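# Band a cable-wound charger with a hair tie

## Task

Get the hair tie around both the charger and the cable coiled on it, sitting squarely and well clear of either end. Every turn of cable that was coiled on the charger at the start must still be coiled there, with nothing dangling, and the tie must press all those turns against the charger's two wide faces. At the end the charger must rest on the desk, lying flat on one of its wide faces.

## Robot and tools

Robot: two Doosan M1013 arms, left_arm and right_arm, each carrying a Robotiq 2F-140 gripper whose fingers can fold when pushed. A grip in the quarter of each pad nearest the tip squeezes as commanded; deeper toward the palm the fingers may wrap and pull a part in, holding narrow parts loosely and wide ones harder than asked. A fingertip pushed into a surface folds easily unless fully closed, so contact may go unnoticed and the following grip can fail.

Frames: the scene frame has its origin at table-top height halfway between the nominal bases, +z up, +x out over the table, left_arm on the +y side. Actual bases: left_arm (-0.042, +0.476, 0), right_arm (+0.052, -0.670, 0), both almost unrotated. Each arm's hand pose, velocities, targets and offsets use that arm's own base frame; fixed cameras and the table use the scene frame. On the gripper, +z points along the fingers and the fingers close along y. end_effector_position is the spot between the pads when shut; fingertips extend roughly 33 mm past it (only 9 mm when fully open).

execute_actions(actions, cameras): actions is a list of actions; each action is up to 15 rows, one per 1/30 s step, and a short action repeats its final row to fill 15 steps. Every row holds 18 numbers in [-1, 1], always both arms: left dx, dy, dz, rx, ry, rz, gripper position, force_limit, speed, then the same nine for the right. dx..rz are an offset, not a pose: measured from that arm's Hand target at the start of the action (every row from that same start), along the arm's base axes; 1.0 = 0.6 m or 180 degrees; rx, ry, rz form one rotation vector turning about the Hand target's position. Sending the same offset again moves further. All six zero re-commands the current Hand target. Each step the controller limits the command to 70 mm and 16 degrees from the measured pose. Images come back only when actions is empty or cameras names them.

Gripper numbers: position +1 fully open (140 mm), about -0.8 pads touching, -1 closes until blocked. force_limit -1 to +1 (about 14 N up to 58 N with a slow close); speed -1 to +1 (about 30 to 250 mm/s); both start at +1. Faster closes squeeze much harder. A 0 is a real command, so to leave a gripper unchanged repeat its last three numbers. Check object_status: 0 moving, 1 blocked while opening, 2 blocked while closing (a grip), 3 reached target or pads met. position_measured is in counts (3 open, 230 pads touching). To grip harder, raise force_limit and nudge position (-1 to -0.98); to loosen, open and close slowly.

move(target, speed, blend, stop_force, zero, blocking, cameras): target is one 18-number row, or a list of up to 15 rows; each arm's six pose numbers are offsets from its Hand target when the move starts (every row in a list from that same start). Paths are straight, end together, last at least 0.5 s and at most 10 s, and do not avoid obstacles. speed: m/s, 0.002 to 2, default 0.25 (turning limited to twice that in rad/s); one value or one per target. blend: corner rounding in m for lists, default 0 (stop at each). stop_force: 10 to 80 N, same for both arms; ends an arm's path when it senses that much push against its motion, but it is unreliable for light or loose contacts, for turning grippers, and near far-reach or straight-wrist poses; use it only slowly. Omit it when backing off something. zero (default true) re-zeroes the force reading first. blocking=false returns after about 0.5 s while the move runs (not allowed with stop_force). The result adds a move: line: done, off_target, moving, held or fault, plus limits=paced (command clipped) or limits=held (steps withheld). Keep list rows' finger numbers identical.

wait(seconds 0 to 10) lets time pass holding commands. stop() brakes a running move; fingers continue. zoom_image(camera, region [x0, y0, x1, y1] pixels, at most 504 wide and high) enlarges part of the latest image of cam_head_left, cam_head_right, cam_high, cam_left_wrist or cam_right_wrist. clear_fault(arm) clears a reported torque or force fault. read_manual(section) only gives licence texts. finished_scene(scene) ends the scene for good; call it only once the result holds without the robot.

Result lines: per-arm end_effector_position (m), quaternion wxyz, velocities; Hand target (the clipped last command that the next offset counts from; the gripper may rest short of it, so resend the gap); Tool commands; Joint positions, torques, External joint torques; Flange force along gripper axes (includes held weight; noisy); Wrist depth as 7x7 distance grids per wrist camera; MOTOR HOT warnings. Cameras: cam_head_left, cam_head_right, cam_high, cam_low, cam_left_wrist, cam_right_wrist.

Avoid: anything leaving the table, drops, releasing moving parts, fast collisions, pressing past firm contact (stiff arms fault easily), the two arms or grippers touching each other, paths close to an arm's own base, long stretched-out holding (motor heat). Torque fault limits (N m): waist 316, shoulder 316, elbow 148, wrist joints 41.8; any outside force of 144 N causes a force fault. Faulted arms stay put until clear_fault.

Each tool is called after "Call:" as a command line: name --argument value for each argument, lists and objects as JSON in quotes; but a table of rows of numbers goes row by row, as --pt "numbers of a row", without its own name.

## Session

Call:
execute_actions --actions '[]'

Scene clock: 0.00 s.
left_arm: end_effector_position=(+0.8003, +0.2519, +0.2832) position_measured=3 object_status=3 end_effector_quat_wxyz=(-0.439, +0.657, +0.169, +0.589) | right_arm: end_effector_position=(+0.6439, -0.0613, +0.1375) position_measured=3 object_status=3 end_effector_quat_wxyz=(-0.528, +0.603, +0.491, +0.342)
Joint positions: left_arm=[-0.068 0.445 2.078 2.131 1.301 -0.667] | right_arm=[-0.559 0.712 1.695 0.916 1.824 -0.683]
Joint velocities: within noise
Joint torques (N m): no reading
External joint torques (N m): no reading
Flange force (N): no reading
Wrist depth (mm): cam_left_wrist=[- - 1783 1589 - - 2260 / 1533 - 1808 2064 - - 1648 / 1394 1579 1808 2279 2361 - 2675 / 1344 119 - 2032 2203 141 2260 / - 111 - 2148 2880 2001 91 / - - - 2016 1956 479 - / - - - 1913 433 380 357] | cam_right_wrist=[3341 1382 2900 1239 886 684 2900 / 2999 1347 1152 767 598 488 412 / 499 910 677 542 451 385 336 / 756 143 495 418 362 152 272 / - 121 390 341 301 263 101 / - 359 322 287 259 237 96 / - 305 274 248 228 209 197]
Hand target: left_arm +0.8003, +0.2519, +0.2832; -0.439, +0.657, +0.169, +0.589 | right_arm +0.6439, -0.0613, +0.1375; -0.528, +0.603, +0.491, +0.342
Tool commands: left_gripper/position=+1.0 left_gripper/force_limit=+1.0 left_gripper/speed=+1.0 right_gripper/position=+1.0 right_gripper/force_limit=+1.0 right_gripper/speed=+1.0

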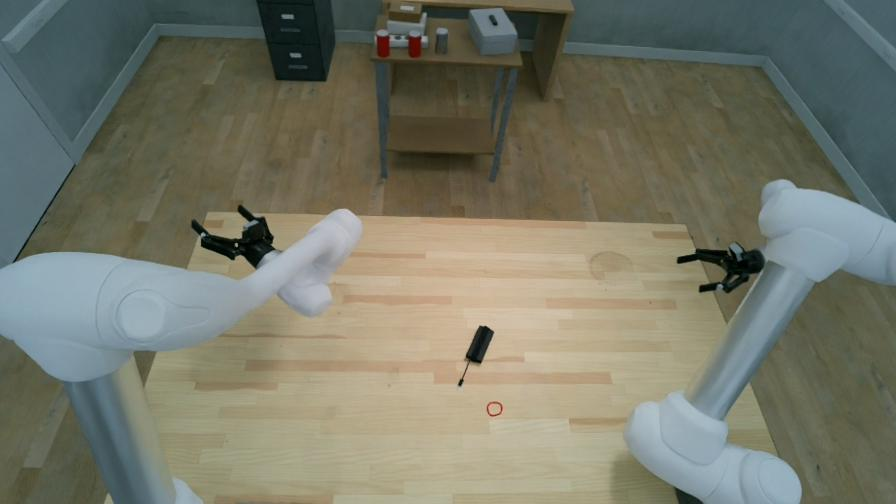

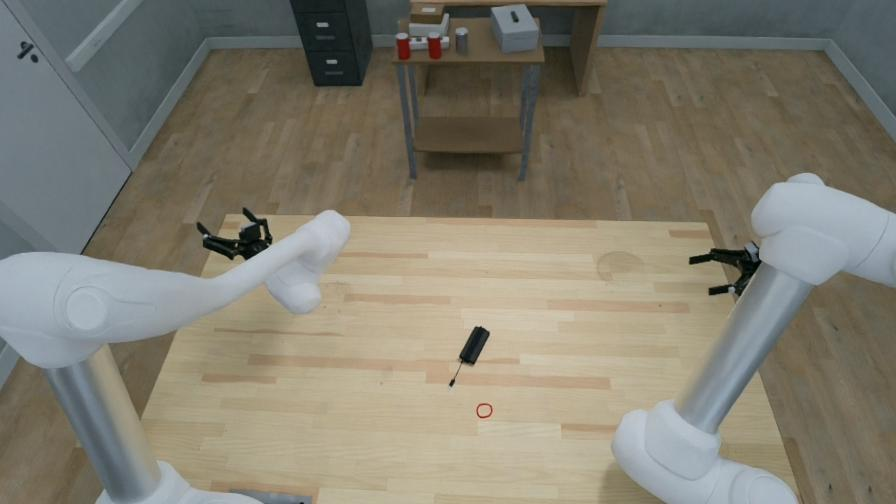

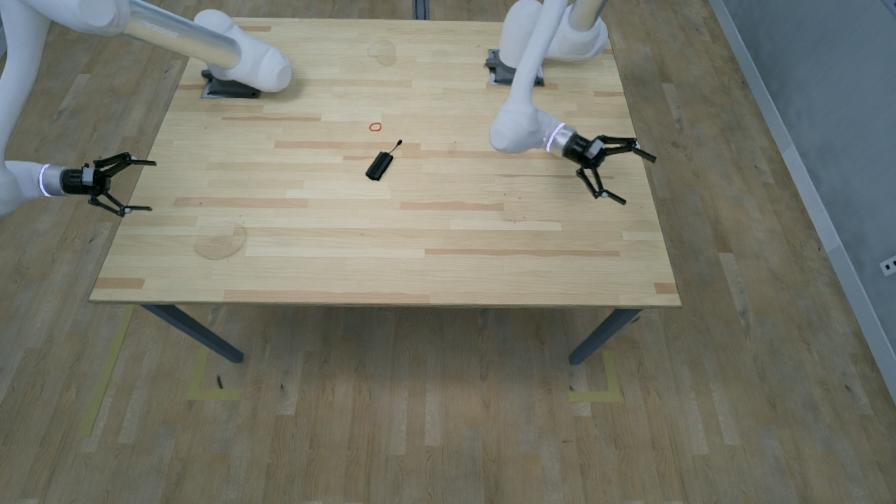

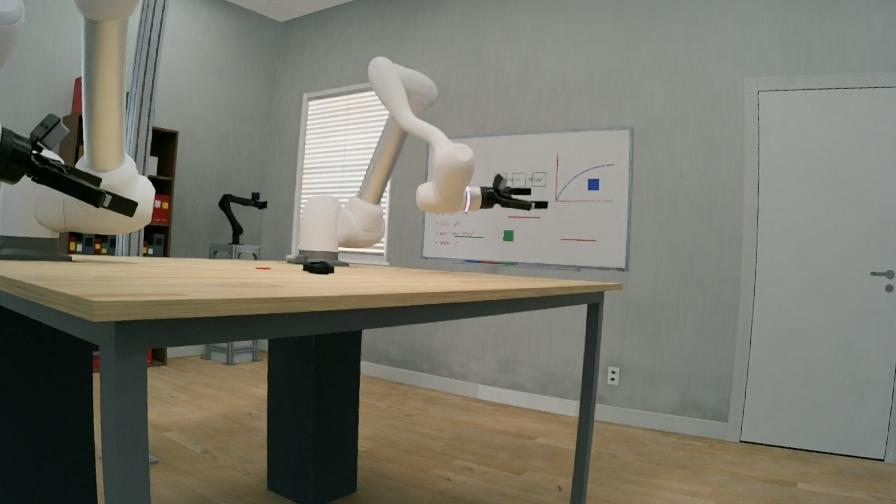

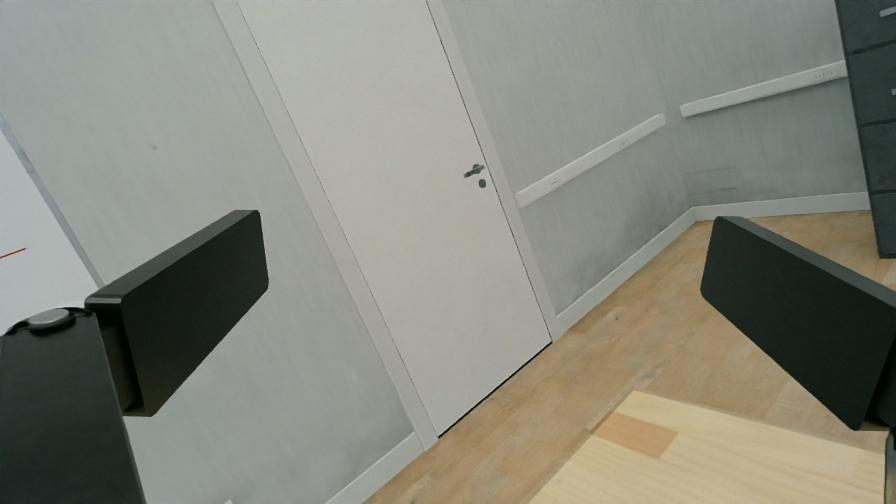

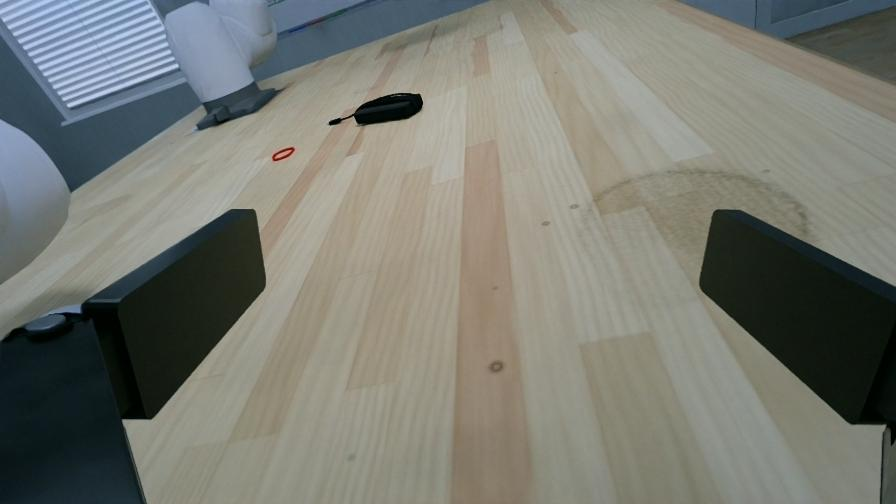

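Call:
zoom_image --camera "cam_head_left" --region '[440, 310, 530, 430]'

Call:
zoom_image --camera "cam_right_wrist" --region '[250, 80, 450, 180]'

Call:
zoom_image --camera "cam_low" --region '[240, 245, 360, 290]'

Call:
zoom_image --camera "cam_high" --region '[340, 100, 430, 200]'

Scaled by 4.200.

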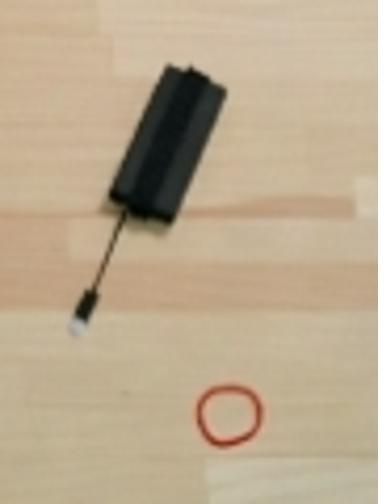

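Scaled by 2.520.

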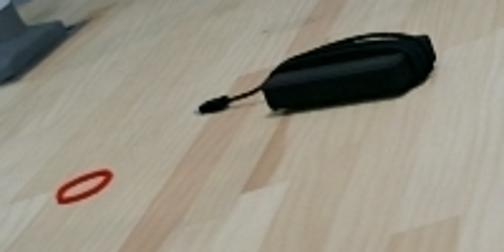

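Scaled by 4.200.

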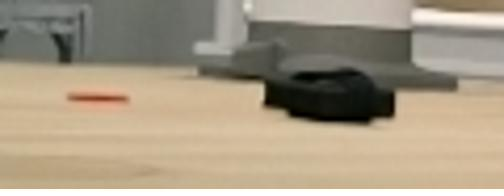

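Scaled by 5.040.

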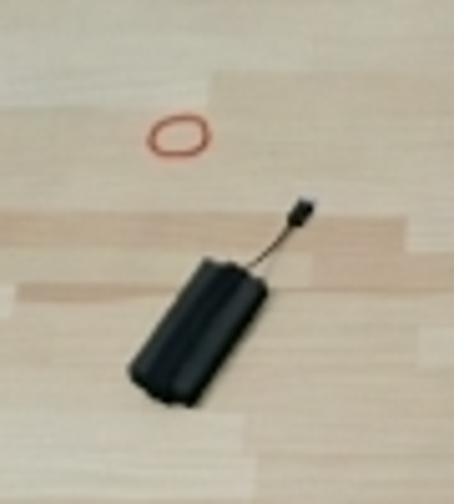

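Call:
move --target '[0,0,0,0,0,0,1,1,1,-0.35,0.68,0.27,-0.4244,-0.0907,0.0546,1,1,1]' --speed 0.5

Call:
move --target '[0,0,0,0,0,0,1,1,1,-0.199,0.392,0,0,0,0,1,1,1]' --speed 0.3 --cameras '["cam_right_wrist","cam_head_left"]'

Scene clock: 5.60 s.
left_arm: end_effector_position=(+0.8003, +0.2519, +0.2832) position_measured=3 object_status=3 end_effector_quat_wxyz=(-0.439, +0.657, +0.169, +0.589) | right_arm: end_effector_position=(+0.4339, +0.3467, +0.2995) position_measured=3 object_status=3 end_effector_quat_wxyz=(+0.001, +0.707, +0.707, +0.000)
Joint positions: left_arm=[-0.068 0.445 2.078 2.131 1.301 -0.667] | right_arm=[0.613 0.022 1.803 -0.002 1.317 0.614]
Joint torques (N m): left_arm=[2.41 -75.15 -29.73 -0.3 2.22 0.02] | right_arm=[2.5 -42.7 -40.08 4.23 0.27 0.2]
External joint torques (N m): left_arm=[-2.43 2.49 1.12 0.25 0.11 -0.04] | right_arm=[-2.47 -1.18 -1.32 0.05 -0.3 -0.2]
Flange force (N): left_arm=[-2.9 3.8 -3.2] | right_arm=[-3.8 3.0 -1.8]
Wrist depth (mm): cam_left_wrist=[- - 1808 2114 - 2496 1872 / 1304 1569 1820 2032 2427 2788 2048 / 1481 1533 1846 2080 2759 - 2570 / 1317 119 1859 2184 2520 142 2203 / - 119 1724 2097 2260 2001 91 / - 1691 1833 2080 2001 483 - / - 1638 - 1913 433 384 359] | cam_right_wrist=[402 402 402 401 398 398 396 / 424 424 422 420 418 419 417 / 449 448 445 444 444 441 441 / 470 143 470 468 467 142 454 / - 121 501 498 497 491 101 / - 534 533 533 528 530 96 / - 568 571 570 566 565 554]
Hand target: left_arm +0.8003, +0.2519, +0.2832; -0.439, +0.657, +0.169, +0.589 | right_arm +0.4339, +0.3467, +0.2995; +0.001, +0.707, +0.707, +0.000
Off the commanded pose: left_arm 0.000 m, 0 deg | right_arm 0.000 m, 0 deg.
move: done; limits=paced

Scene clock: 7.00 s.
left_arm: end_effector_position=(+0.8003, +0.2519, +0.2832) position_measured=3 object_status=3 end_effector_quat_wxyz=(-0.439, +0.657, +0.169, +0.589) | right_arm: end_effector_position=(+0.3145, +0.5819, +0.2995) position_measured=3 object_status=3 end_effector_quat_wxyz=(+0.001, +0.707, +0.707, +0.000)
Joint positions: left_arm=[-0.068 0.445 2.078 2.131 1.301 -0.667] | right_arm=[1.024 0.19 1.614 -0.001 1.339 1.025]
Joint torques (N m): left_arm=[2.23 -75.29 -29.59 -0.3 2.23 0.05] | right_arm=[1.83 -60.35 -39.45 4.08 0.41 0.05]
External joint torques (N m): left_arm=[-2.26 3.04 1.1 0.25 0.08 -0.07] | right_arm=[-1.59 -1.14 -2.09 0.21 -0.45 -0.05]
Flange force (N): left_arm=[-3.6 4.5 -2.7] | right_arm=[0.5 3.1 -2.5]
Wrist depth (mm): cam_left_wrist=[1489 1638 1820 2032 - 2675 1927 / 1472 - 1872 2048 - 2702 - / 1432 1702 1872 2064 3084 - 2032 / 1358 120 1859 2184 2849 141 2299 / - 119 1795 2260 2184 2032 92 / - - - 2131 1956 482 - / - - - 1795 430 381 358] | cam_right_wrist=[403 404 400 400 392 397 397 / 424 423 422 422 424 414 419 / 447 445 444 444 444 441 439 / 470 143 472 473 469 142 454 / - 121 503 498 498 490 101 / - 542 532 528 529 530 96 / - 572 574 570 570 563 558]
Hand target: left_arm +0.8003, +0.2519, +0.2832; -0.439, +0.657, +0.169, +0.589 | right_arm +0.3145, +0.5819, +0.2995; +0.001, +0.707, +0.707, +0.000
Off the commanded pose: left_arm 0.000 m, 0 deg | right_arm 0.000 m, 0 deg.
move: done
camera_calibration:
cam_right_wrist: T_world_to_cam=[[0.999746, -0.0109619, -0.0196712, -0.291944], [-0.00305749, -0.931511, 0.3637, 0.437505], [-0.0223107, -0.363547, -0.931309, 0.63566], [0, 0, 0, 1]] pos_world=[0.307389, 0.635433, 0.427132]
Images, in order (width x height): cam_head_left 896x504, cam_right_wrist 896x504.

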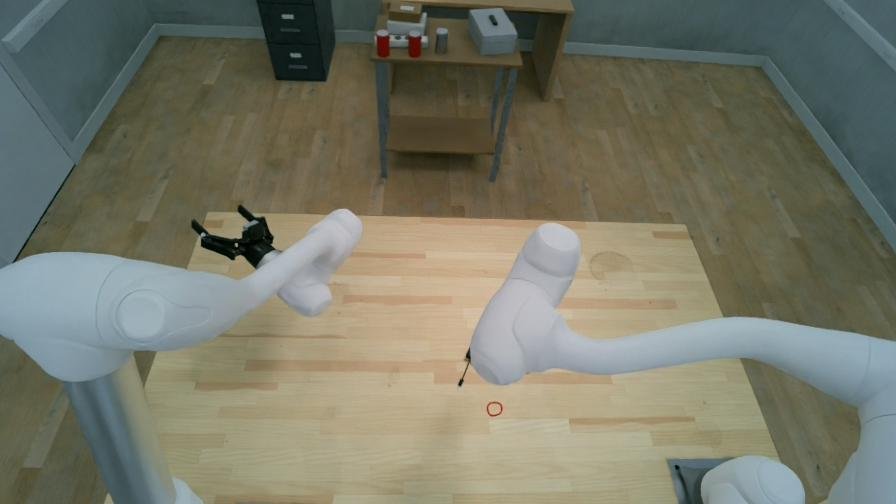

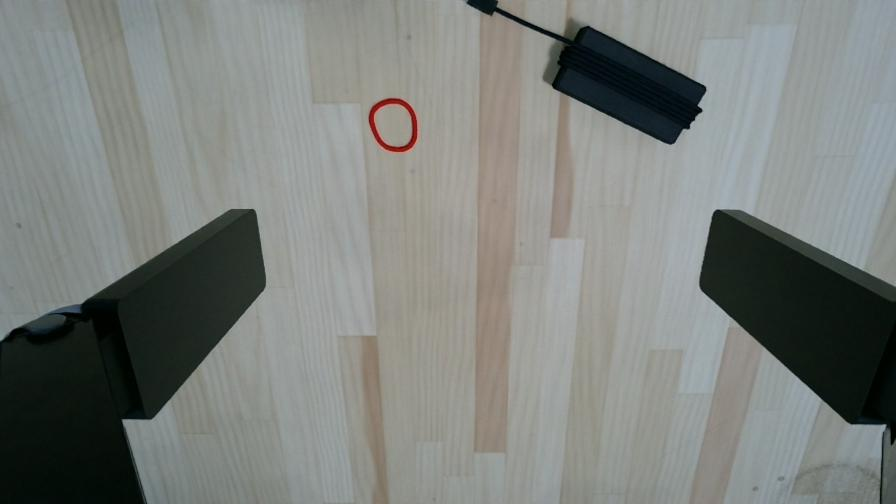

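Call:
zoom_image --camera "cam_right_wrist" --region '[440, 0, 740, 170]'

Call:
zoom_image --camera "cam_right_wrist" --region '[350, 80, 440, 170]'

Scaled by 1.680.

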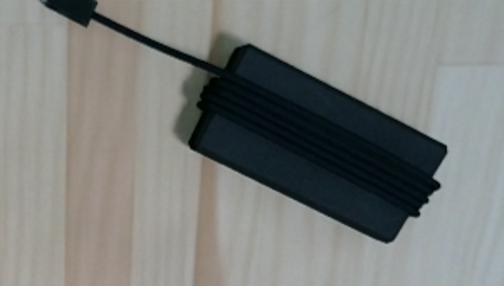

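Scaled by 5.600.

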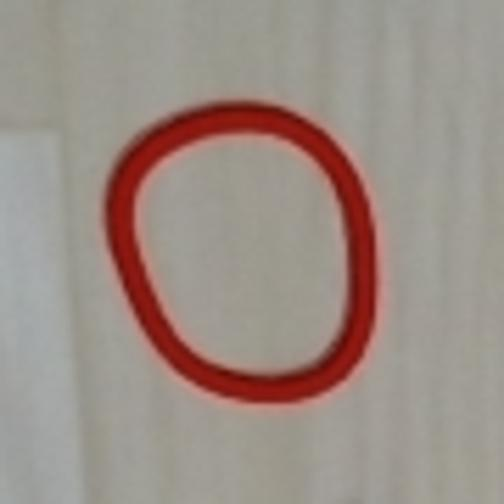

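Call:
move --target '[0,0,0,0,0,0,1,1,1,-0.1008,0.0085,-0.34,0,0,0,-1,-1,0.5]' --cameras '["cam_right_wrist","cam_head_right"]'

Scene clock: 15.10 s.
left_arm: end_effector_position=(+0.8003, +0.2519, +0.2832) position_measured=3 object_status=3 end_effector_quat_wxyz=(-0.439, +0.657, +0.169, +0.589) | right_arm: end_effector_position=(+0.2540, +0.5870, +0.0955) position_measured=235 object_status=3 end_effector_quat_wxyz=(+0.001, +0.707, +0.707, +0.000)
Joint positions: left_arm=[-0.068 0.445 2.078 2.131 1.301 -0.667] | right_arm=[1.109 0.294 1.882 -0.002 0.967 1.11]
Joint torques (N m): left_arm=[2.24 -75.17 -29.69 -0.31 2.21 0.03] | right_arm=[1.89 -64.88 -33.65 3.5 0.5 0.06]
External joint torques (N m): left_arm=[-2.16 2.3 1.07 0.26 0.12 -0.05] | right_arm=[-1.98 -0.87 -1.56 0.12 -0.55 -0.06]
Flange force (N): left_arm=[-2.8 3.4 -2.9] | right_arm=[0.0 3.5 -1.2]
Wrist depth (mm): cam_left_wrist=[- 1680 1846 2148 2545 2759 1886 / - 1648 1859 2032 - 2730 2064 / 1448 1542 1927 2148 2818 2621 2675 / 1344 119 1899 2080 2621 142 2405 / - 119 - 2114 2450 1971 91 / - 1638 - 2148 2001 480 - / - - - 1859 433 383 357] | cam_right_wrist=[213 212 212 211 210 210 194 / 224 223 222 222 221 221 201 / 236 235 235 232 234 233 232 / 249 249 248 111 244 246 246 / 265 261 85 93 88 255 261 / 279 - 71 - - 71 273 / - - - - - 71 -]
Hand target: left_arm +0.8003, +0.2519, +0.2832; -0.439, +0.657, +0.169, +0.589 | right_arm +0.2540, +0.5870, +0.0955; +0.001, +0.707, +0.707, +0.000
Off the commanded pose: left_arm 0.000 m, 0 deg | right_arm 0.000 m, 0 deg.
move: done
camera_calibration:
cam_right_wrist: T_world_to_cam=[[0.999746, -0.0109619, -0.0196712, -0.235413], [-0.00305749, -0.931511, 0.3637, 0.516322], [-0.0223107, -0.363547, -0.931309, 0.446307], [0, 0, 0, 1]] pos_world=[0.246889, 0.640633, 0.223232]
Images, in order (width x height): cam_head_right 896x504, cam_right_wrist 896x504.

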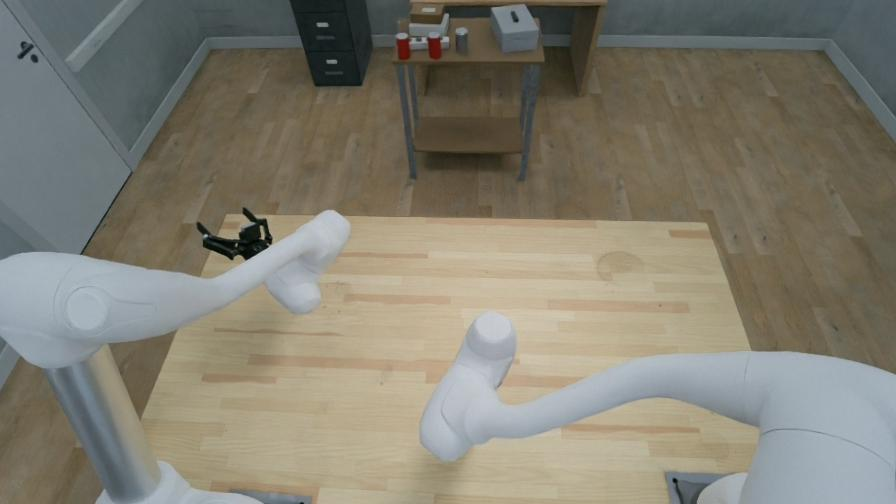

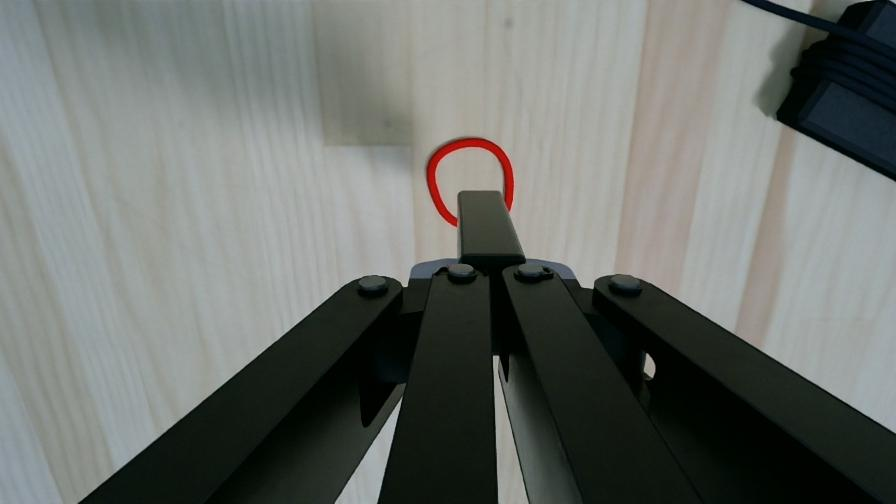

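Call:
move --target '[0,0,0,0,0,0,1,1,1,-0.0022,0.0013,-0.0875,0,0,0,-1,-1,0.5]' --speed 0.1

Call:
move --target '[0,0,0,0,0,0,1,1,1,0,0,-0.025,0,0,0,-1,-1,0.5]' --speed 0.006 --stop_force 10 --cameras '["cam_right_wrist"]'

Scene clock: 16.50 s.
left_arm: end_effector_position=(+0.8003, +0.2519, +0.2832) position_measured=3 object_status=3 end_effector_quat_wxyz=(-0.439, +0.657, +0.169, +0.589) | right_arm: end_effector_position=(+0.2527, +0.5878, +0.0430) position_measured=235 object_status=3 end_effector_quat_wxyz=(+0.001, +0.707, +0.707, +0.000)
Joint positions: left_arm=[-0.068 0.445 2.078 2.131 1.301 -0.667] | right_arm=[1.111 0.348 1.922 -0.002 0.873 1.113]
Joint torques (N m): left_arm=[2.42 -75.3 -29.64 -0.28 2.18 0.05] | right_arm=[2.3 -68.92 -31.17 3.25 0.25 -0.02]
External joint torques (N m): left_arm=[-2.35 2.41 1.03 0.22 0.15 -0.06] | right_arm=[-2.34 0.31 -1.55 0.12 -0.3 0.02]
Flange force (N): left_arm=[-2.9 3.8 -3.1] | right_arm=[1.4 4.5 -0.2]
Wrist depth (mm): cam_left_wrist=[- - 1820 2131 1986 2978 2383 / 1402 1736 1747 2001 - 2450 - / 1417 1506 2001 2048 2450 - 2203 / 1358 119 1971 2080 2405 142 2221 / - 111 - 2450 2383 1986 91 / - - 1795 2114 1986 480 - / - 1736 - 1846 430 383 357] | cam_right_wrist=[164 163 163 162 162 162 162 / 172 172 171 171 171 170 169 / 182 181 181 178 180 179 179 / 192 192 191 117 188 190 189 / 204 203 85 93 88 196 200 / 215 - 71 - - 71 210 / - - - - - 71 -]
Hand target: left_arm +0.8003, +0.2519, +0.2832; -0.439, +0.657, +0.169, +0.589 | right_arm +0.2527, +0.5878, +0.0430; +0.001, +0.707, +0.707, +0.000
Off the commanded pose: left_arm 0.000 m, 0 deg | right_arm 0.000 m, 0 deg.
move: done

Scene clock: 18.97 s.
left_arm: end_effector_position=(+0.8003, +0.2519, +0.2832) position_measured=3 object_status=3 end_effector_quat_wxyz=(-0.439, +0.657, +0.169, +0.589) | right_arm: end_effector_position=(+0.2527, +0.5878, +0.0319) position_measured=235 object_status=3 end_effector_quat_wxyz=(+0.001, +0.707, +0.707, +0.000)
Joint positions: left_arm=[-0.068 0.445 2.078 2.131 1.301 -0.667] | right_arm=[1.112 0.361 1.929 -0.002 0.853 1.113]
Joint torques (N m): left_arm=[2.36 -75.23 -29.63 -0.3 2.24 0.02] | right_arm=[2.21 -54.78 -25.18 3.17 -1.24 0.05]
External joint torques (N m): left_arm=[-2.44 2.95 1.15 0.26 0.07 -0.04] | right_arm=[-2.26 -14.57 -6.99 0.14 1.2 -0.05]
Flange force (N): left_arm=[-3.4 4.4 -3.0] | right_arm=[-5.6 1.6 -23.2]
Wrist depth (mm): cam_left_wrist=[- 1448 1795 2131 - - 1846 / 1344 - 1808 1886 2203 2849 2383 / 1365 1464 1771 2131 2675 2648 2570 / 1372 120 1747 2184 2702 141 2221 / - 110 - 2114 2450 1942 91 / - - 1680 1956 2001 484 - / - - 1971 1956 431 382 359] | cam_right_wrist=[154 153 153 152 152 152 151 / 161 161 161 160 160 159 159 / 170 170 169 167 168 168 168 / 181 180 179 117 174 178 177 / 191 191 85 93 91 186 188 / 201 - 71 - - 71 197 / - - - - - 71 -]
Hand target: left_arm +0.8003, +0.2519, +0.2832; -0.439, +0.657, +0.169, +0.589 | right_arm +0.2527, +0.5878, +0.0319; +0.001, +0.707, +0.707, +0.000 (not the last commanded pose)
Off the commanded pose: left_arm 0.000 m, 0 deg | right_arm 0.004 m, 0 deg.
move: contact (right_arm)
camera_calibration:
cam_right_wrist: T_world_to_cam=[[0.999746, -0.0109619, -0.0196712, -0.235256], [-0.00305749, -0.931511, 0.3637, 0.540194], [-0.0223107, -0.363547, -0.931309, 0.387335], [0, 0, 0, 1]] pos_world=[0.245489, 0.641433, 0.159632]
Images, in order (width x height): cam_right_wrist 896x504.

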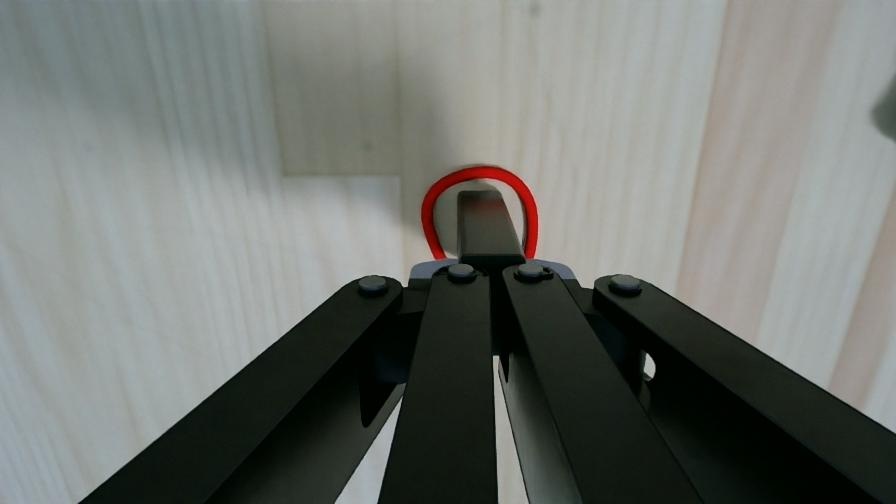

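Call:
move --target '[0,0,0,0,0,0,1,1,1,0,0,0.0025,0,0,0,-1,-1,-1]' --speed 0.02

Call:
move --target '[0,0,0,0,0,0,1,1,1,0,0,0,0,0,0,-0.4,-1,-1]' --cameras '["cam_right_wrist"]'

Scene clock: 19.97 s.
left_arm: end_effector_position=(+0.8003, +0.2519, +0.2832) position_measured=3 object_status=3 end_effector_quat_wxyz=(-0.439, +0.657, +0.169, +0.589) | right_arm: end_effector_position=(+0.2527, +0.5878, +0.0334) position_measured=235 object_status=3 end_effector_quat_wxyz=(+0.001, +0.707, +0.707, +0.000)
Joint positions: left_arm=[-0.068 0.445 2.078 2.131 1.301 -0.667] | right_arm=[1.112 0.359 1.928 -0.002 0.856 1.113]
Joint torques (N m): left_arm=[2.39 -75.04 -29.77 -0.28 2.22 0] | right_arm=[2.32 -67.84 -30.47 3.15 0.5 0.01]
External joint torques (N m): left_arm=[-2.35 2.16 1.15 0.23 0.11 -0.02] | right_arm=[-2.59 -1.31 -1.75 0.16 -0.55 -0.01]
Flange force (N): left_arm=[-2.6 3.3 -3.4] | right_arm=[-0.5 4.2 -1.6]
Wrist depth (mm): cam_left_wrist=[- - 1771 2166 2621 2978 2595 / 1394 1506 1808 1986 - 2450 1713 / 1372 1551 1942 2260 - 3084 2545 / 1317 119 1872 2080 2184 142 2260 / - 111 - 2203 2383 1956 91 / - 1986 - 2097 1986 481 - / - - 1747 1971 423 384 359] | cam_right_wrist=[155 154 154 153 153 153 152 / 162 162 162 162 161 161 160 / 172 171 171 168 169 169 169 / 182 181 181 117 176 179 178 / 193 192 85 93 88 187 189 / 203 - 71 - - 71 199 / - - - - - 71 -]
Hand target: left_arm +0.8003, +0.2519, +0.2832; -0.439, +0.657, +0.169, +0.589 | right_arm +0.2527, +0.5878, +0.0334; +0.001, +0.707, +0.707, +0.000
Off the commanded pose: left_arm 0.000 m, 0 deg | right_arm 0.000 m, 0 deg.
move: done

Scene clock: 21.40 s.
left_arm: end_effector_position=(+0.8003, +0.2519, +0.2832) position_measured=3 object_status=3 end_effector_quat_wxyz=(-0.439, +0.657, +0.169, +0.589) | right_arm: end_effector_position=(+0.2527, +0.5878, +0.0334) position_measured=179 object_status=0 end_effector_quat_wxyz=(+0.001, +0.707, +0.707, +0.000)
Joint positions: left_arm=[-0.068 0.445 2.078 2.131 1.301 -0.667] | right_arm=[1.112 0.359 1.928 -0.002 0.856 1.113]
Joint torques (N m): left_arm=[2.36 -75.08 -29.75 -0.31 2.23 0.05] | right_arm=[1.96 -63.39 -27.6 3.22 0.44 0.04]
External joint torques (N m): left_arm=[-2.3 2.11 1.1 0.26 0.1 -0.07] | right_arm=[-1.97 -5.77 -4.64 0.1 -0.5 -0.04]
Flange force (N): left_arm=[-2.6 3.2 -3.2] | right_arm=[-0.2 3.3 -8.7]
Wrist depth (mm): cam_left_wrist=[- - 1747 2320 2818 - 1899 / 1542 1533 1808 2080 2730 2545 2260 / 1358 1638 1808 2064 2675 4032 2080 / 1365 119 1886 2016 2545 141 2279 / - 110 - 2361 2405 2001 91 / - - 1808 1971 2048 472 - / - - 1820 1986 433 382 361] | cam_right_wrist=[155 155 154 154 153 153 153 / 163 162 162 161 161 161 160 / 172 171 171 170 170 170 169 / 182 181 179 178 175 177 178 / 193 188 89 189 88 92 187 / - - - 204 - - - / - - - 218 - - -]
Hand target: left_arm +0.8003, +0.2519, +0.2832; -0.439, +0.657, +0.169, +0.589 | right_arm +0.2527, +0.5878, +0.0334; +0.001, +0.707, +0.707, +0.000
Off the commanded pose: left_arm 0.000 m, 0 deg | right_arm 0.000 m, 0 deg.
move: done
camera_calibration:
cam_right_wrist: T_world_to_cam=[[0.999746, -0.0109619, -0.0196712, -0.235226], [-0.00305749, -0.931511, 0.3637, 0.539649], [-0.0223107, -0.363547, -0.931309, 0.388732], [0, 0, 0, 1]] pos_world=[0.245489, 0.641433, 0.161132]
Images, in order (width x height): cam_right_wrist 896x504.

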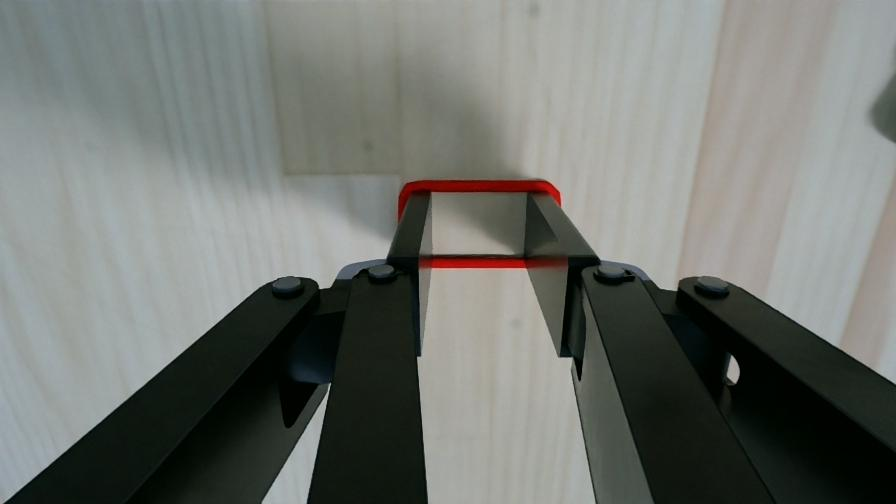

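Call:
move --pt "0 0 0 0 0 0 1 1 1 0 0 0.1 0 0 0 -0.4 -1 -1" --pt "-0.15 -0.4 0 -0.1 0.2 -0.1 1 1 1 0.405 -0.275 0.361 0.5 0 0.0019 -0.4 -1 -1" --speed '[0.06,0.3]' --cameras '["cam_right_wrist","cam_head_left","cam_high"]'

Scene clock: 27.37 s.
left_arm: end_effector_position=(+0.7103, +0.0119, +0.2832) position_measured=3 object_status=3 end_effector_quat_wxyz=(-0.267, +0.883, +0.012, +0.386) | right_arm: end_effector_position=(+0.4957, +0.4228, +0.2500) position_measured=179 object_status=3 end_effector_quat_wxyz=(+0.499, -0.499, -0.502, -0.500)
Joint positions: left_arm=[-0.364 0.059 2.084 1.261 0.81 0.33] | right_arm=[0.111 0.362 2.246 1.663 1.514 -1.044]
Joint torques (N m): left_arm=[2.34 -46.89 -40.06 2.6 0.42 0] | right_arm=[2.23 -61.18 -24.38 1.03 2.97 0]
External joint torques (N m): left_arm=[-2.38 2.67 1.71 0.05 0.15 -0.03] | right_arm=[-2.3 -1.97 -1.38 0.2 -0.53 0]
Flange force (N): left_arm=[-2.6 6.2 -0.2] | right_arm=[4.1 0.9 -3.6]
Wrist depth (mm): cam_left_wrist=[1659 2048 2595 2361 1899 1648 1372 / 1598 1956 2405 2001 524 451 399 / - 2114 2279 572 483 423 373 / - 119 600 524 447 379 349 / - 119 559 478 417 368 91 / - 1846 509 437 387 346 - / - 1808 466 411 359 324 304] | cam_right_wrist=[2693 936 2778 2693 3180 2808 - / 2869 946 2900 2838 2900 2900 - / 1128 939 1281 2932 2965 3069 2749 / 843 862 865 795 146 862 3428 / 615 - 89 583 83 84 2490 / - - - 481 - - - / - - - 381 - - -]
Hand target: left_arm +0.7103, +0.0119, +0.2832; -0.267, +0.883, +0.012, +0.386 | right_arm +0.4957, +0.4228, +0.2500; +0.500, -0.499, -0.502, -0.500
Off the commanded pose: left_arm 0.000 m, 0 deg | right_arm 0.000 m, 0 deg.
move: done
camera_calibration:
cam_right_wrist: T_world_to_cam=[[0.999698, 0.023519, -0.00708904, -0.493407], [0.00195248, -0.363759, -0.931491, 0.389219], [-0.0244865, 0.931196, -0.363695, -0.152372], [0, 0, 0, 1]] pos_world=[0.488767, 0.295074, 0.303639]
Images, in order (width x height): cam_head_left 896x504, cam_high 896x504, cam_right_wrist 896x504.

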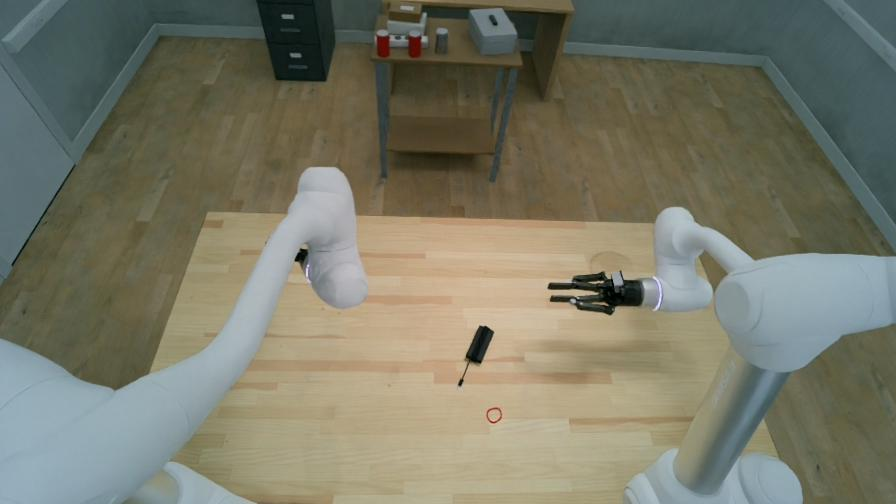

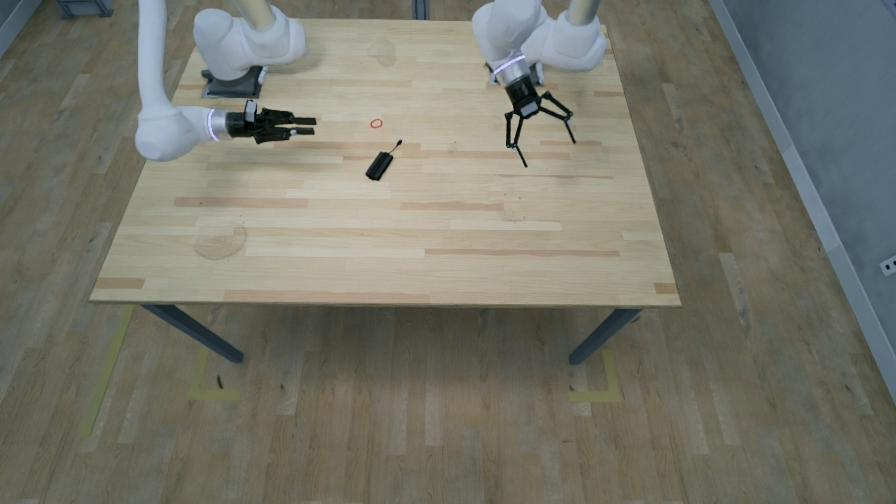

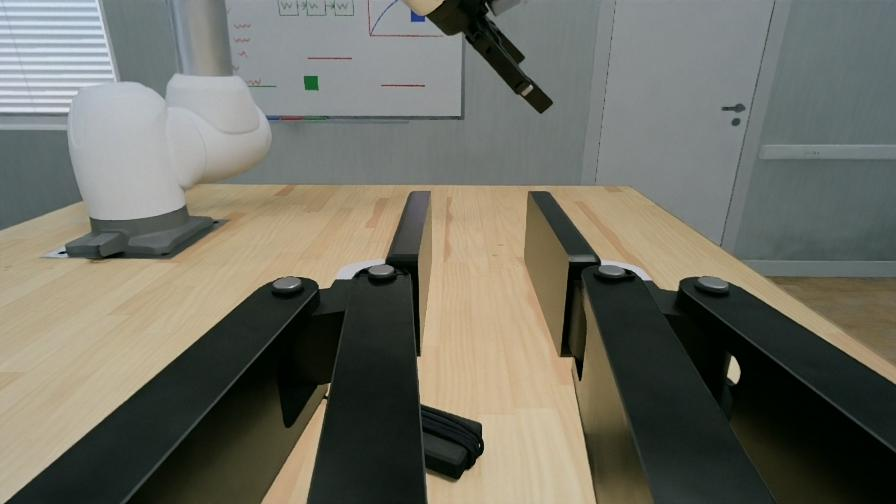

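Call:
move --target '[-0.431,-0.3,0,0.351,-0.0755,-0.2686,-0.4,1,1,-0.425,0.275,-0.117,-0.5,0,-0.0019,-0.35,-1,0]' --speed 0.3 --cameras '["cam_right_wrist","cam_head_left"]'

Scene clock: 33.90 s.
left_arm: end_effector_position=(+0.4517, -0.1681, +0.2832) position_measured=179 object_status=3 end_effector_quat_wxyz=(+0.500, -0.500, +0.500, -0.500) | right_arm: end_effector_position=(+0.2407, +0.5878, +0.1798) position_measured=173 object_status=3 end_effector_quat_wxyz=(+0.001, +0.707, +0.707, +0.000)
Joint positions: left_arm=[-1.122 -0.122 2.742 1.967 1.353 0.477] | right_arm=[1.128 0.216 1.81 -0.001 1.117 1.13]
Joint torques (N m): left_arm=[2.06 -14.98 -26.28 0.15 2.35 0.03] | right_arm=[2.11 -60.45 -36.53 3.81 0.52 0.14]
External joint torques (N m): left_arm=[-2 1.76 0.96 0.26 0.09 -0.08] | right_arm=[-2.16 -0.3 -1.78 0.13 -0.57 -0.14]
Flange force (N): left_arm=[0.0 0.0 0.0] | right_arm=[0.9 4.3 -1.1]
Wrist depth (mm): cam_left_wrist=[- - - 2702 3158 559 372 / - - - 3158 2032 564 369 / - 3236 3640 3542 2788 556 369 / - 3590 - 146 147 556 368 / 2320 - 94 - - 92 353 / - - - - - - - / - - - - - - -] | cam_right_wrist=[291 290 290 289 287 284 282 / 306 305 305 303 303 303 276 / 324 322 321 317 316 318 318 / 342 342 337 340 157 337 336 / 363 79 88 355 93 83 351 / - - - 384 - - - / - 70 - 409 - - -]
Hand target: left_arm +0.4517, -0.1681, +0.2832; +0.500, -0.500, +0.500, -0.500 | right_arm +0.2407, +0.5878, +0.1798; +0.001, +0.707, +0.707, +0.000
Off the commanded pose: left_arm 0.000 m, 0 deg | right_arm 0.000 m, 0 deg.
move: done
camera_calibration:
cam_right_wrist: T_world_to_cam=[[0.999746, -0.0109594, -0.0196718, -0.220451], [-0.00305788, -0.931558, 0.363579, 0.486435], [-0.02231, -0.363427, -0.931356, 0.524747], [0, 0, 0, 1]] pos_world=[0.233589, 0.641433, 0.307532]
Images, in order (width x height): cam_head_left 896x504, cam_right_wrist 896x504.

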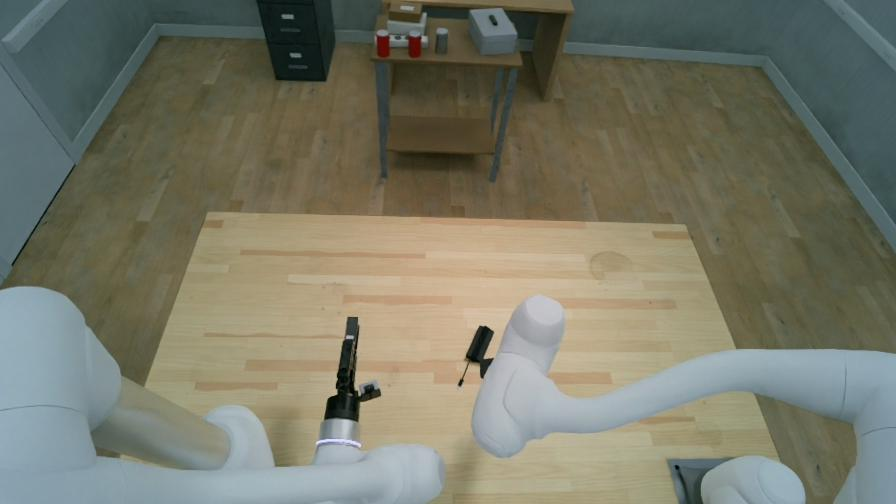

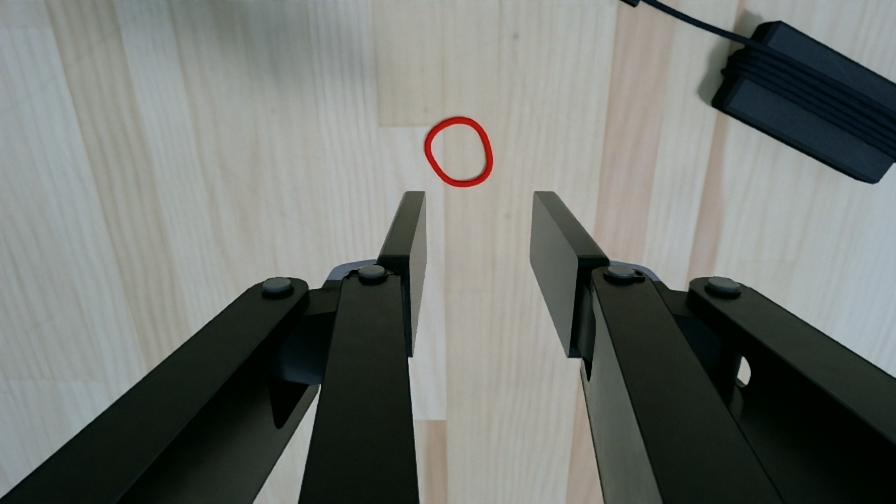

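Call:
move --pt "0 0 0 0 0 0 -0.4 1 1 0.0223 0.0052 -0.22 0 0 0 -0.35 -1 0" --pt "0 0 0 0 0 0 -0.4 1 1 0.0223 0.0052 -0.2438 0 0 0 -0.35 -1 0" --speed '[0.2,0.03]' --cameras '["cam_right_wrist"]'

Scene clock: 36.07 s.
left_arm: end_effector_position=(+0.4517, -0.1681, +0.2832) position_measured=179 object_status=3 end_effector_quat_wxyz=(+0.500, -0.500, +0.500, -0.500) | right_arm: end_effector_position=(+0.2541, +0.5909, +0.0336) position_measured=173 object_status=3 end_effector_quat_wxyz=(+0.001, +0.707, +0.707, +0.000)
Joint positions: left_arm=[-1.122 -0.122 2.742 1.967 1.353 0.478] | right_arm=[1.112 0.363 1.921 -0.002 0.858 1.113]
Joint torques (N m): left_arm=[2.25 -15.1 -26.44 0.18 2.34 0.03] | right_arm=[2.23 -68 -30.88 3.2 0.49 0.12]
External joint torques (N m): left_arm=[-2.25 2.16 1.11 0.22 0.1 -0.08] | right_arm=[-2.23 -1.76 -1.44 0.13 -0.53 -0.12]
Flange force (N): left_arm=[0.0 0.0 0.0] | right_arm=[-1.4 3.4 -2.0]
Wrist depth (mm): cam_left_wrist=[- 3692 3404 2912 2818 565 372 / - - - - 2849 559 370 / 2240 - - 3590 3013 556 367 / 2450 - - 142 148 545 369 / - - 94 - - 92 349 / - - - - - - - / - - - - - - -] | cam_right_wrist=[155 155 154 154 153 153 153 / 163 163 162 162 161 161 161 / 172 172 171 169 170 170 169 / 182 182 179 178 157 179 179 / 193 84 88 189 111 86 187 / - - - 204 - - - / - 70 - 218 - - -]
Hand target: left_arm +0.4517, -0.1681, +0.2832; +0.500, -0.500, +0.500, -0.500 | right_arm +0.2541, +0.5909, +0.0335; +0.001, +0.707, +0.707, +0.000
Off the commanded pose: left_arm 0.000 m, 0 deg | right_arm 0.000 m, 0 deg.
move: done
camera_calibration:
cam_right_wrist: T_world_to_cam=[[0.999747, -0.0108686, -0.0197071, -0.236642], [-0.00295751, -0.931512, 0.363699, 0.542444], [-0.0223102, -0.363548, -0.931308, 0.390077], [0, 0, 0, 1]] pos_world=[0.246889, 0.644533, 0.161332]
Images, in order (width x height): cam_right_wrist 896x504.

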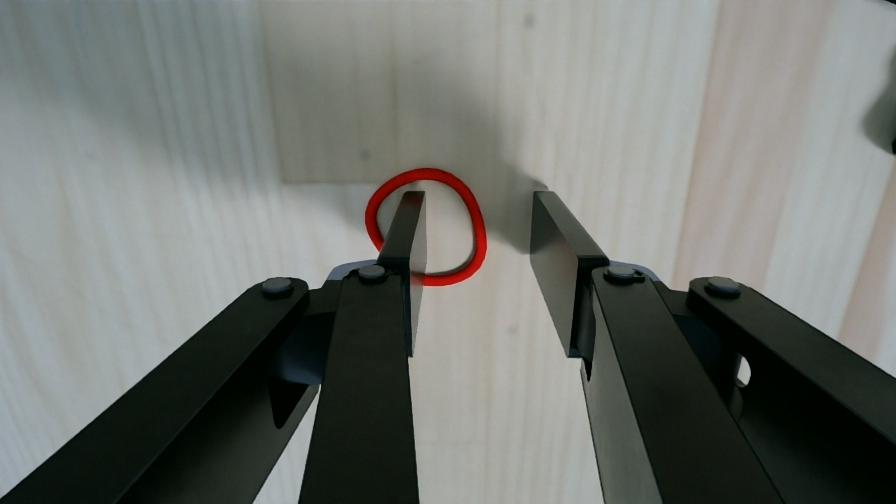

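Call:
move --target '[0,0,0,0,0,0,-0.4,1,1,0,0,0,0,0,0,-1,-1,-1]'

Call:
move --target '[0,0,0,0,0,0,-0.4,1,1,0,0,0.2,0,0,0,-1,-1,-1]' --speed 0.15 --cameras '["cam_right_wrist"]'

Scene clock: 37.60 s.
left_arm: end_effector_position=(+0.4517, -0.1681, +0.2832) position_measured=179 object_status=3 end_effector_quat_wxyz=(+0.500, -0.500, +0.500, -0.500) | right_arm: end_effector_position=(+0.2541, +0.5909, +0.0335) position_measured=225 object_status=0 end_effector_quat_wxyz=(+0.001, +0.707, +0.707, +0.000)
Joint positions: left_arm=[-1.122 -0.122 2.742 1.967 1.353 0.478] | right_arm=[1.112 0.363 1.921 -0.002 0.858 1.113]
Joint torques (N m): left_arm=[2.47 -14.86 -26.38 0.19 2.35 0.02] | right_arm=[2.02 -67.96 -30.71 3.21 0.48 0.09]
External joint torques (N m): left_arm=[-2.51 2.17 1.06 0.21 0.09 -0.06] | right_arm=[-2.09 -1.78 -1.59 0.11 -0.53 -0.09]
Flange force (N): left_arm=[0.0 0.0 0.0] | right_arm=[-1.1 3.2 -2.1]
Wrist depth (mm): cam_left_wrist=[- - 3013 2759 3318 559 370 / - - 2570 3048 3692 558 370 / - - - - 2595 555 370 / - 3692 - 2849 148 551 371 / - - 94 - - 91 352 / - - - - - - - / - - - - - - -] | cam_right_wrist=[155 155 154 154 153 153 153 / 163 163 162 162 161 161 160 / 172 171 171 168 170 170 169 / 182 182 181 111 176 179 179 / 193 191 83 94 88 186 190 / 203 - 77 - - - 199 / - - - - - 70 -]
Hand target: left_arm +0.4517, -0.1681, +0.2832; +0.500, -0.500, +0.500, -0.500 | right_arm +0.2541, +0.5909, +0.0335; +0.001, +0.707, +0.707, +0.000
Off the commanded pose: left_arm 0.000 m, 0 deg | right_arm 0.000 m, 0 deg.
move: done

Scene clock: 38.83 s.
left_arm: end_effector_position=(+0.4517, -0.1681, +0.2832) position_measured=179 object_status=3 end_effector_quat_wxyz=(+0.500, -0.500, +0.500, -0.500) | right_arm: end_effector_position=(+0.2541, +0.5909, +0.1535) position_measured=225 object_status=2 end_effector_quat_wxyz=(+0.001, +0.707, +0.707, +0.000)
Joint positions: left_arm=[-1.122 -0.122 2.742 1.967 1.353 0.478] | right_arm=[1.112 0.248 1.822 -0.001 1.073 1.113]
Joint torques (N m): left_arm=[2.25 -15.2 -26.39 0.17 2.34 -0.01] | right_arm=[2.09 -61.71 -36.2 3.66 0.21 -0.02]
External joint torques (N m): left_arm=[-2.29 2.38 1.09 0.25 0.09 -0.04] | right_arm=[-2.1 -1.5 -1.26 0.2 -0.26 0.02]
Flange force (N): left_arm=[0.0 0.0 0.0] | right_arm=[-1.3 3.0 -2.0]
Wrist depth (mm): cam_left_wrist=[- - - 3744 3013 566 372 / - - - 3196 3013 554 371 / - - 3318 3744 3084 556 369 / - - - 145 148 556 368 / - - 94 - - 92 348 / - - - - - - - / - - - - - - -] | cam_right_wrist=[266 266 264 264 264 261 260 / 280 280 279 278 278 274 250 / 295 295 294 287 292 292 288 / 313 311 311 111 306 308 308 / 332 328 83 94 88 320 325 / 349 - 77 - - - 342 / - - - - - 70 -]
Hand target: left_arm +0.4517, -0.1681, +0.2832; +0.500, -0.500, +0.500, -0.500 | right_arm +0.2541, +0.5909, +0.1535; +0.001, +0.707, +0.707, +0.000
Off the commanded pose: left_arm 0.000 m, 0 deg | right_arm 0.000 m, 0 deg.
move: done
camera_calibration:
cam_right_wrist: T_world_to_cam=[[0.999744, -0.0109978, -0.0197645, -0.234181], [-0.003057, -0.931511, 0.3637, 0.498896], [-0.0224107, -0.363546, -0.931306, 0.50167], [0, 0, 0, 1]] pos_world=[0.246889, 0.644533, 0.281132]
Images, in order (width x height): cam_right_wrist 896x504.

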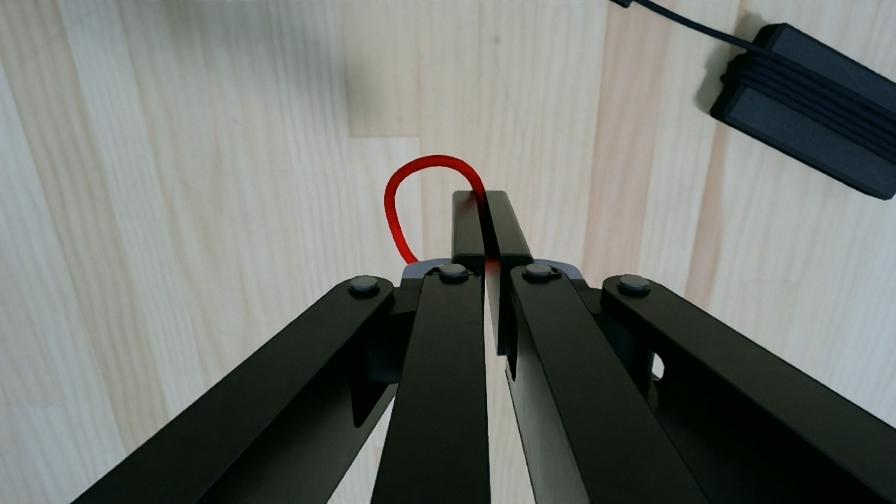

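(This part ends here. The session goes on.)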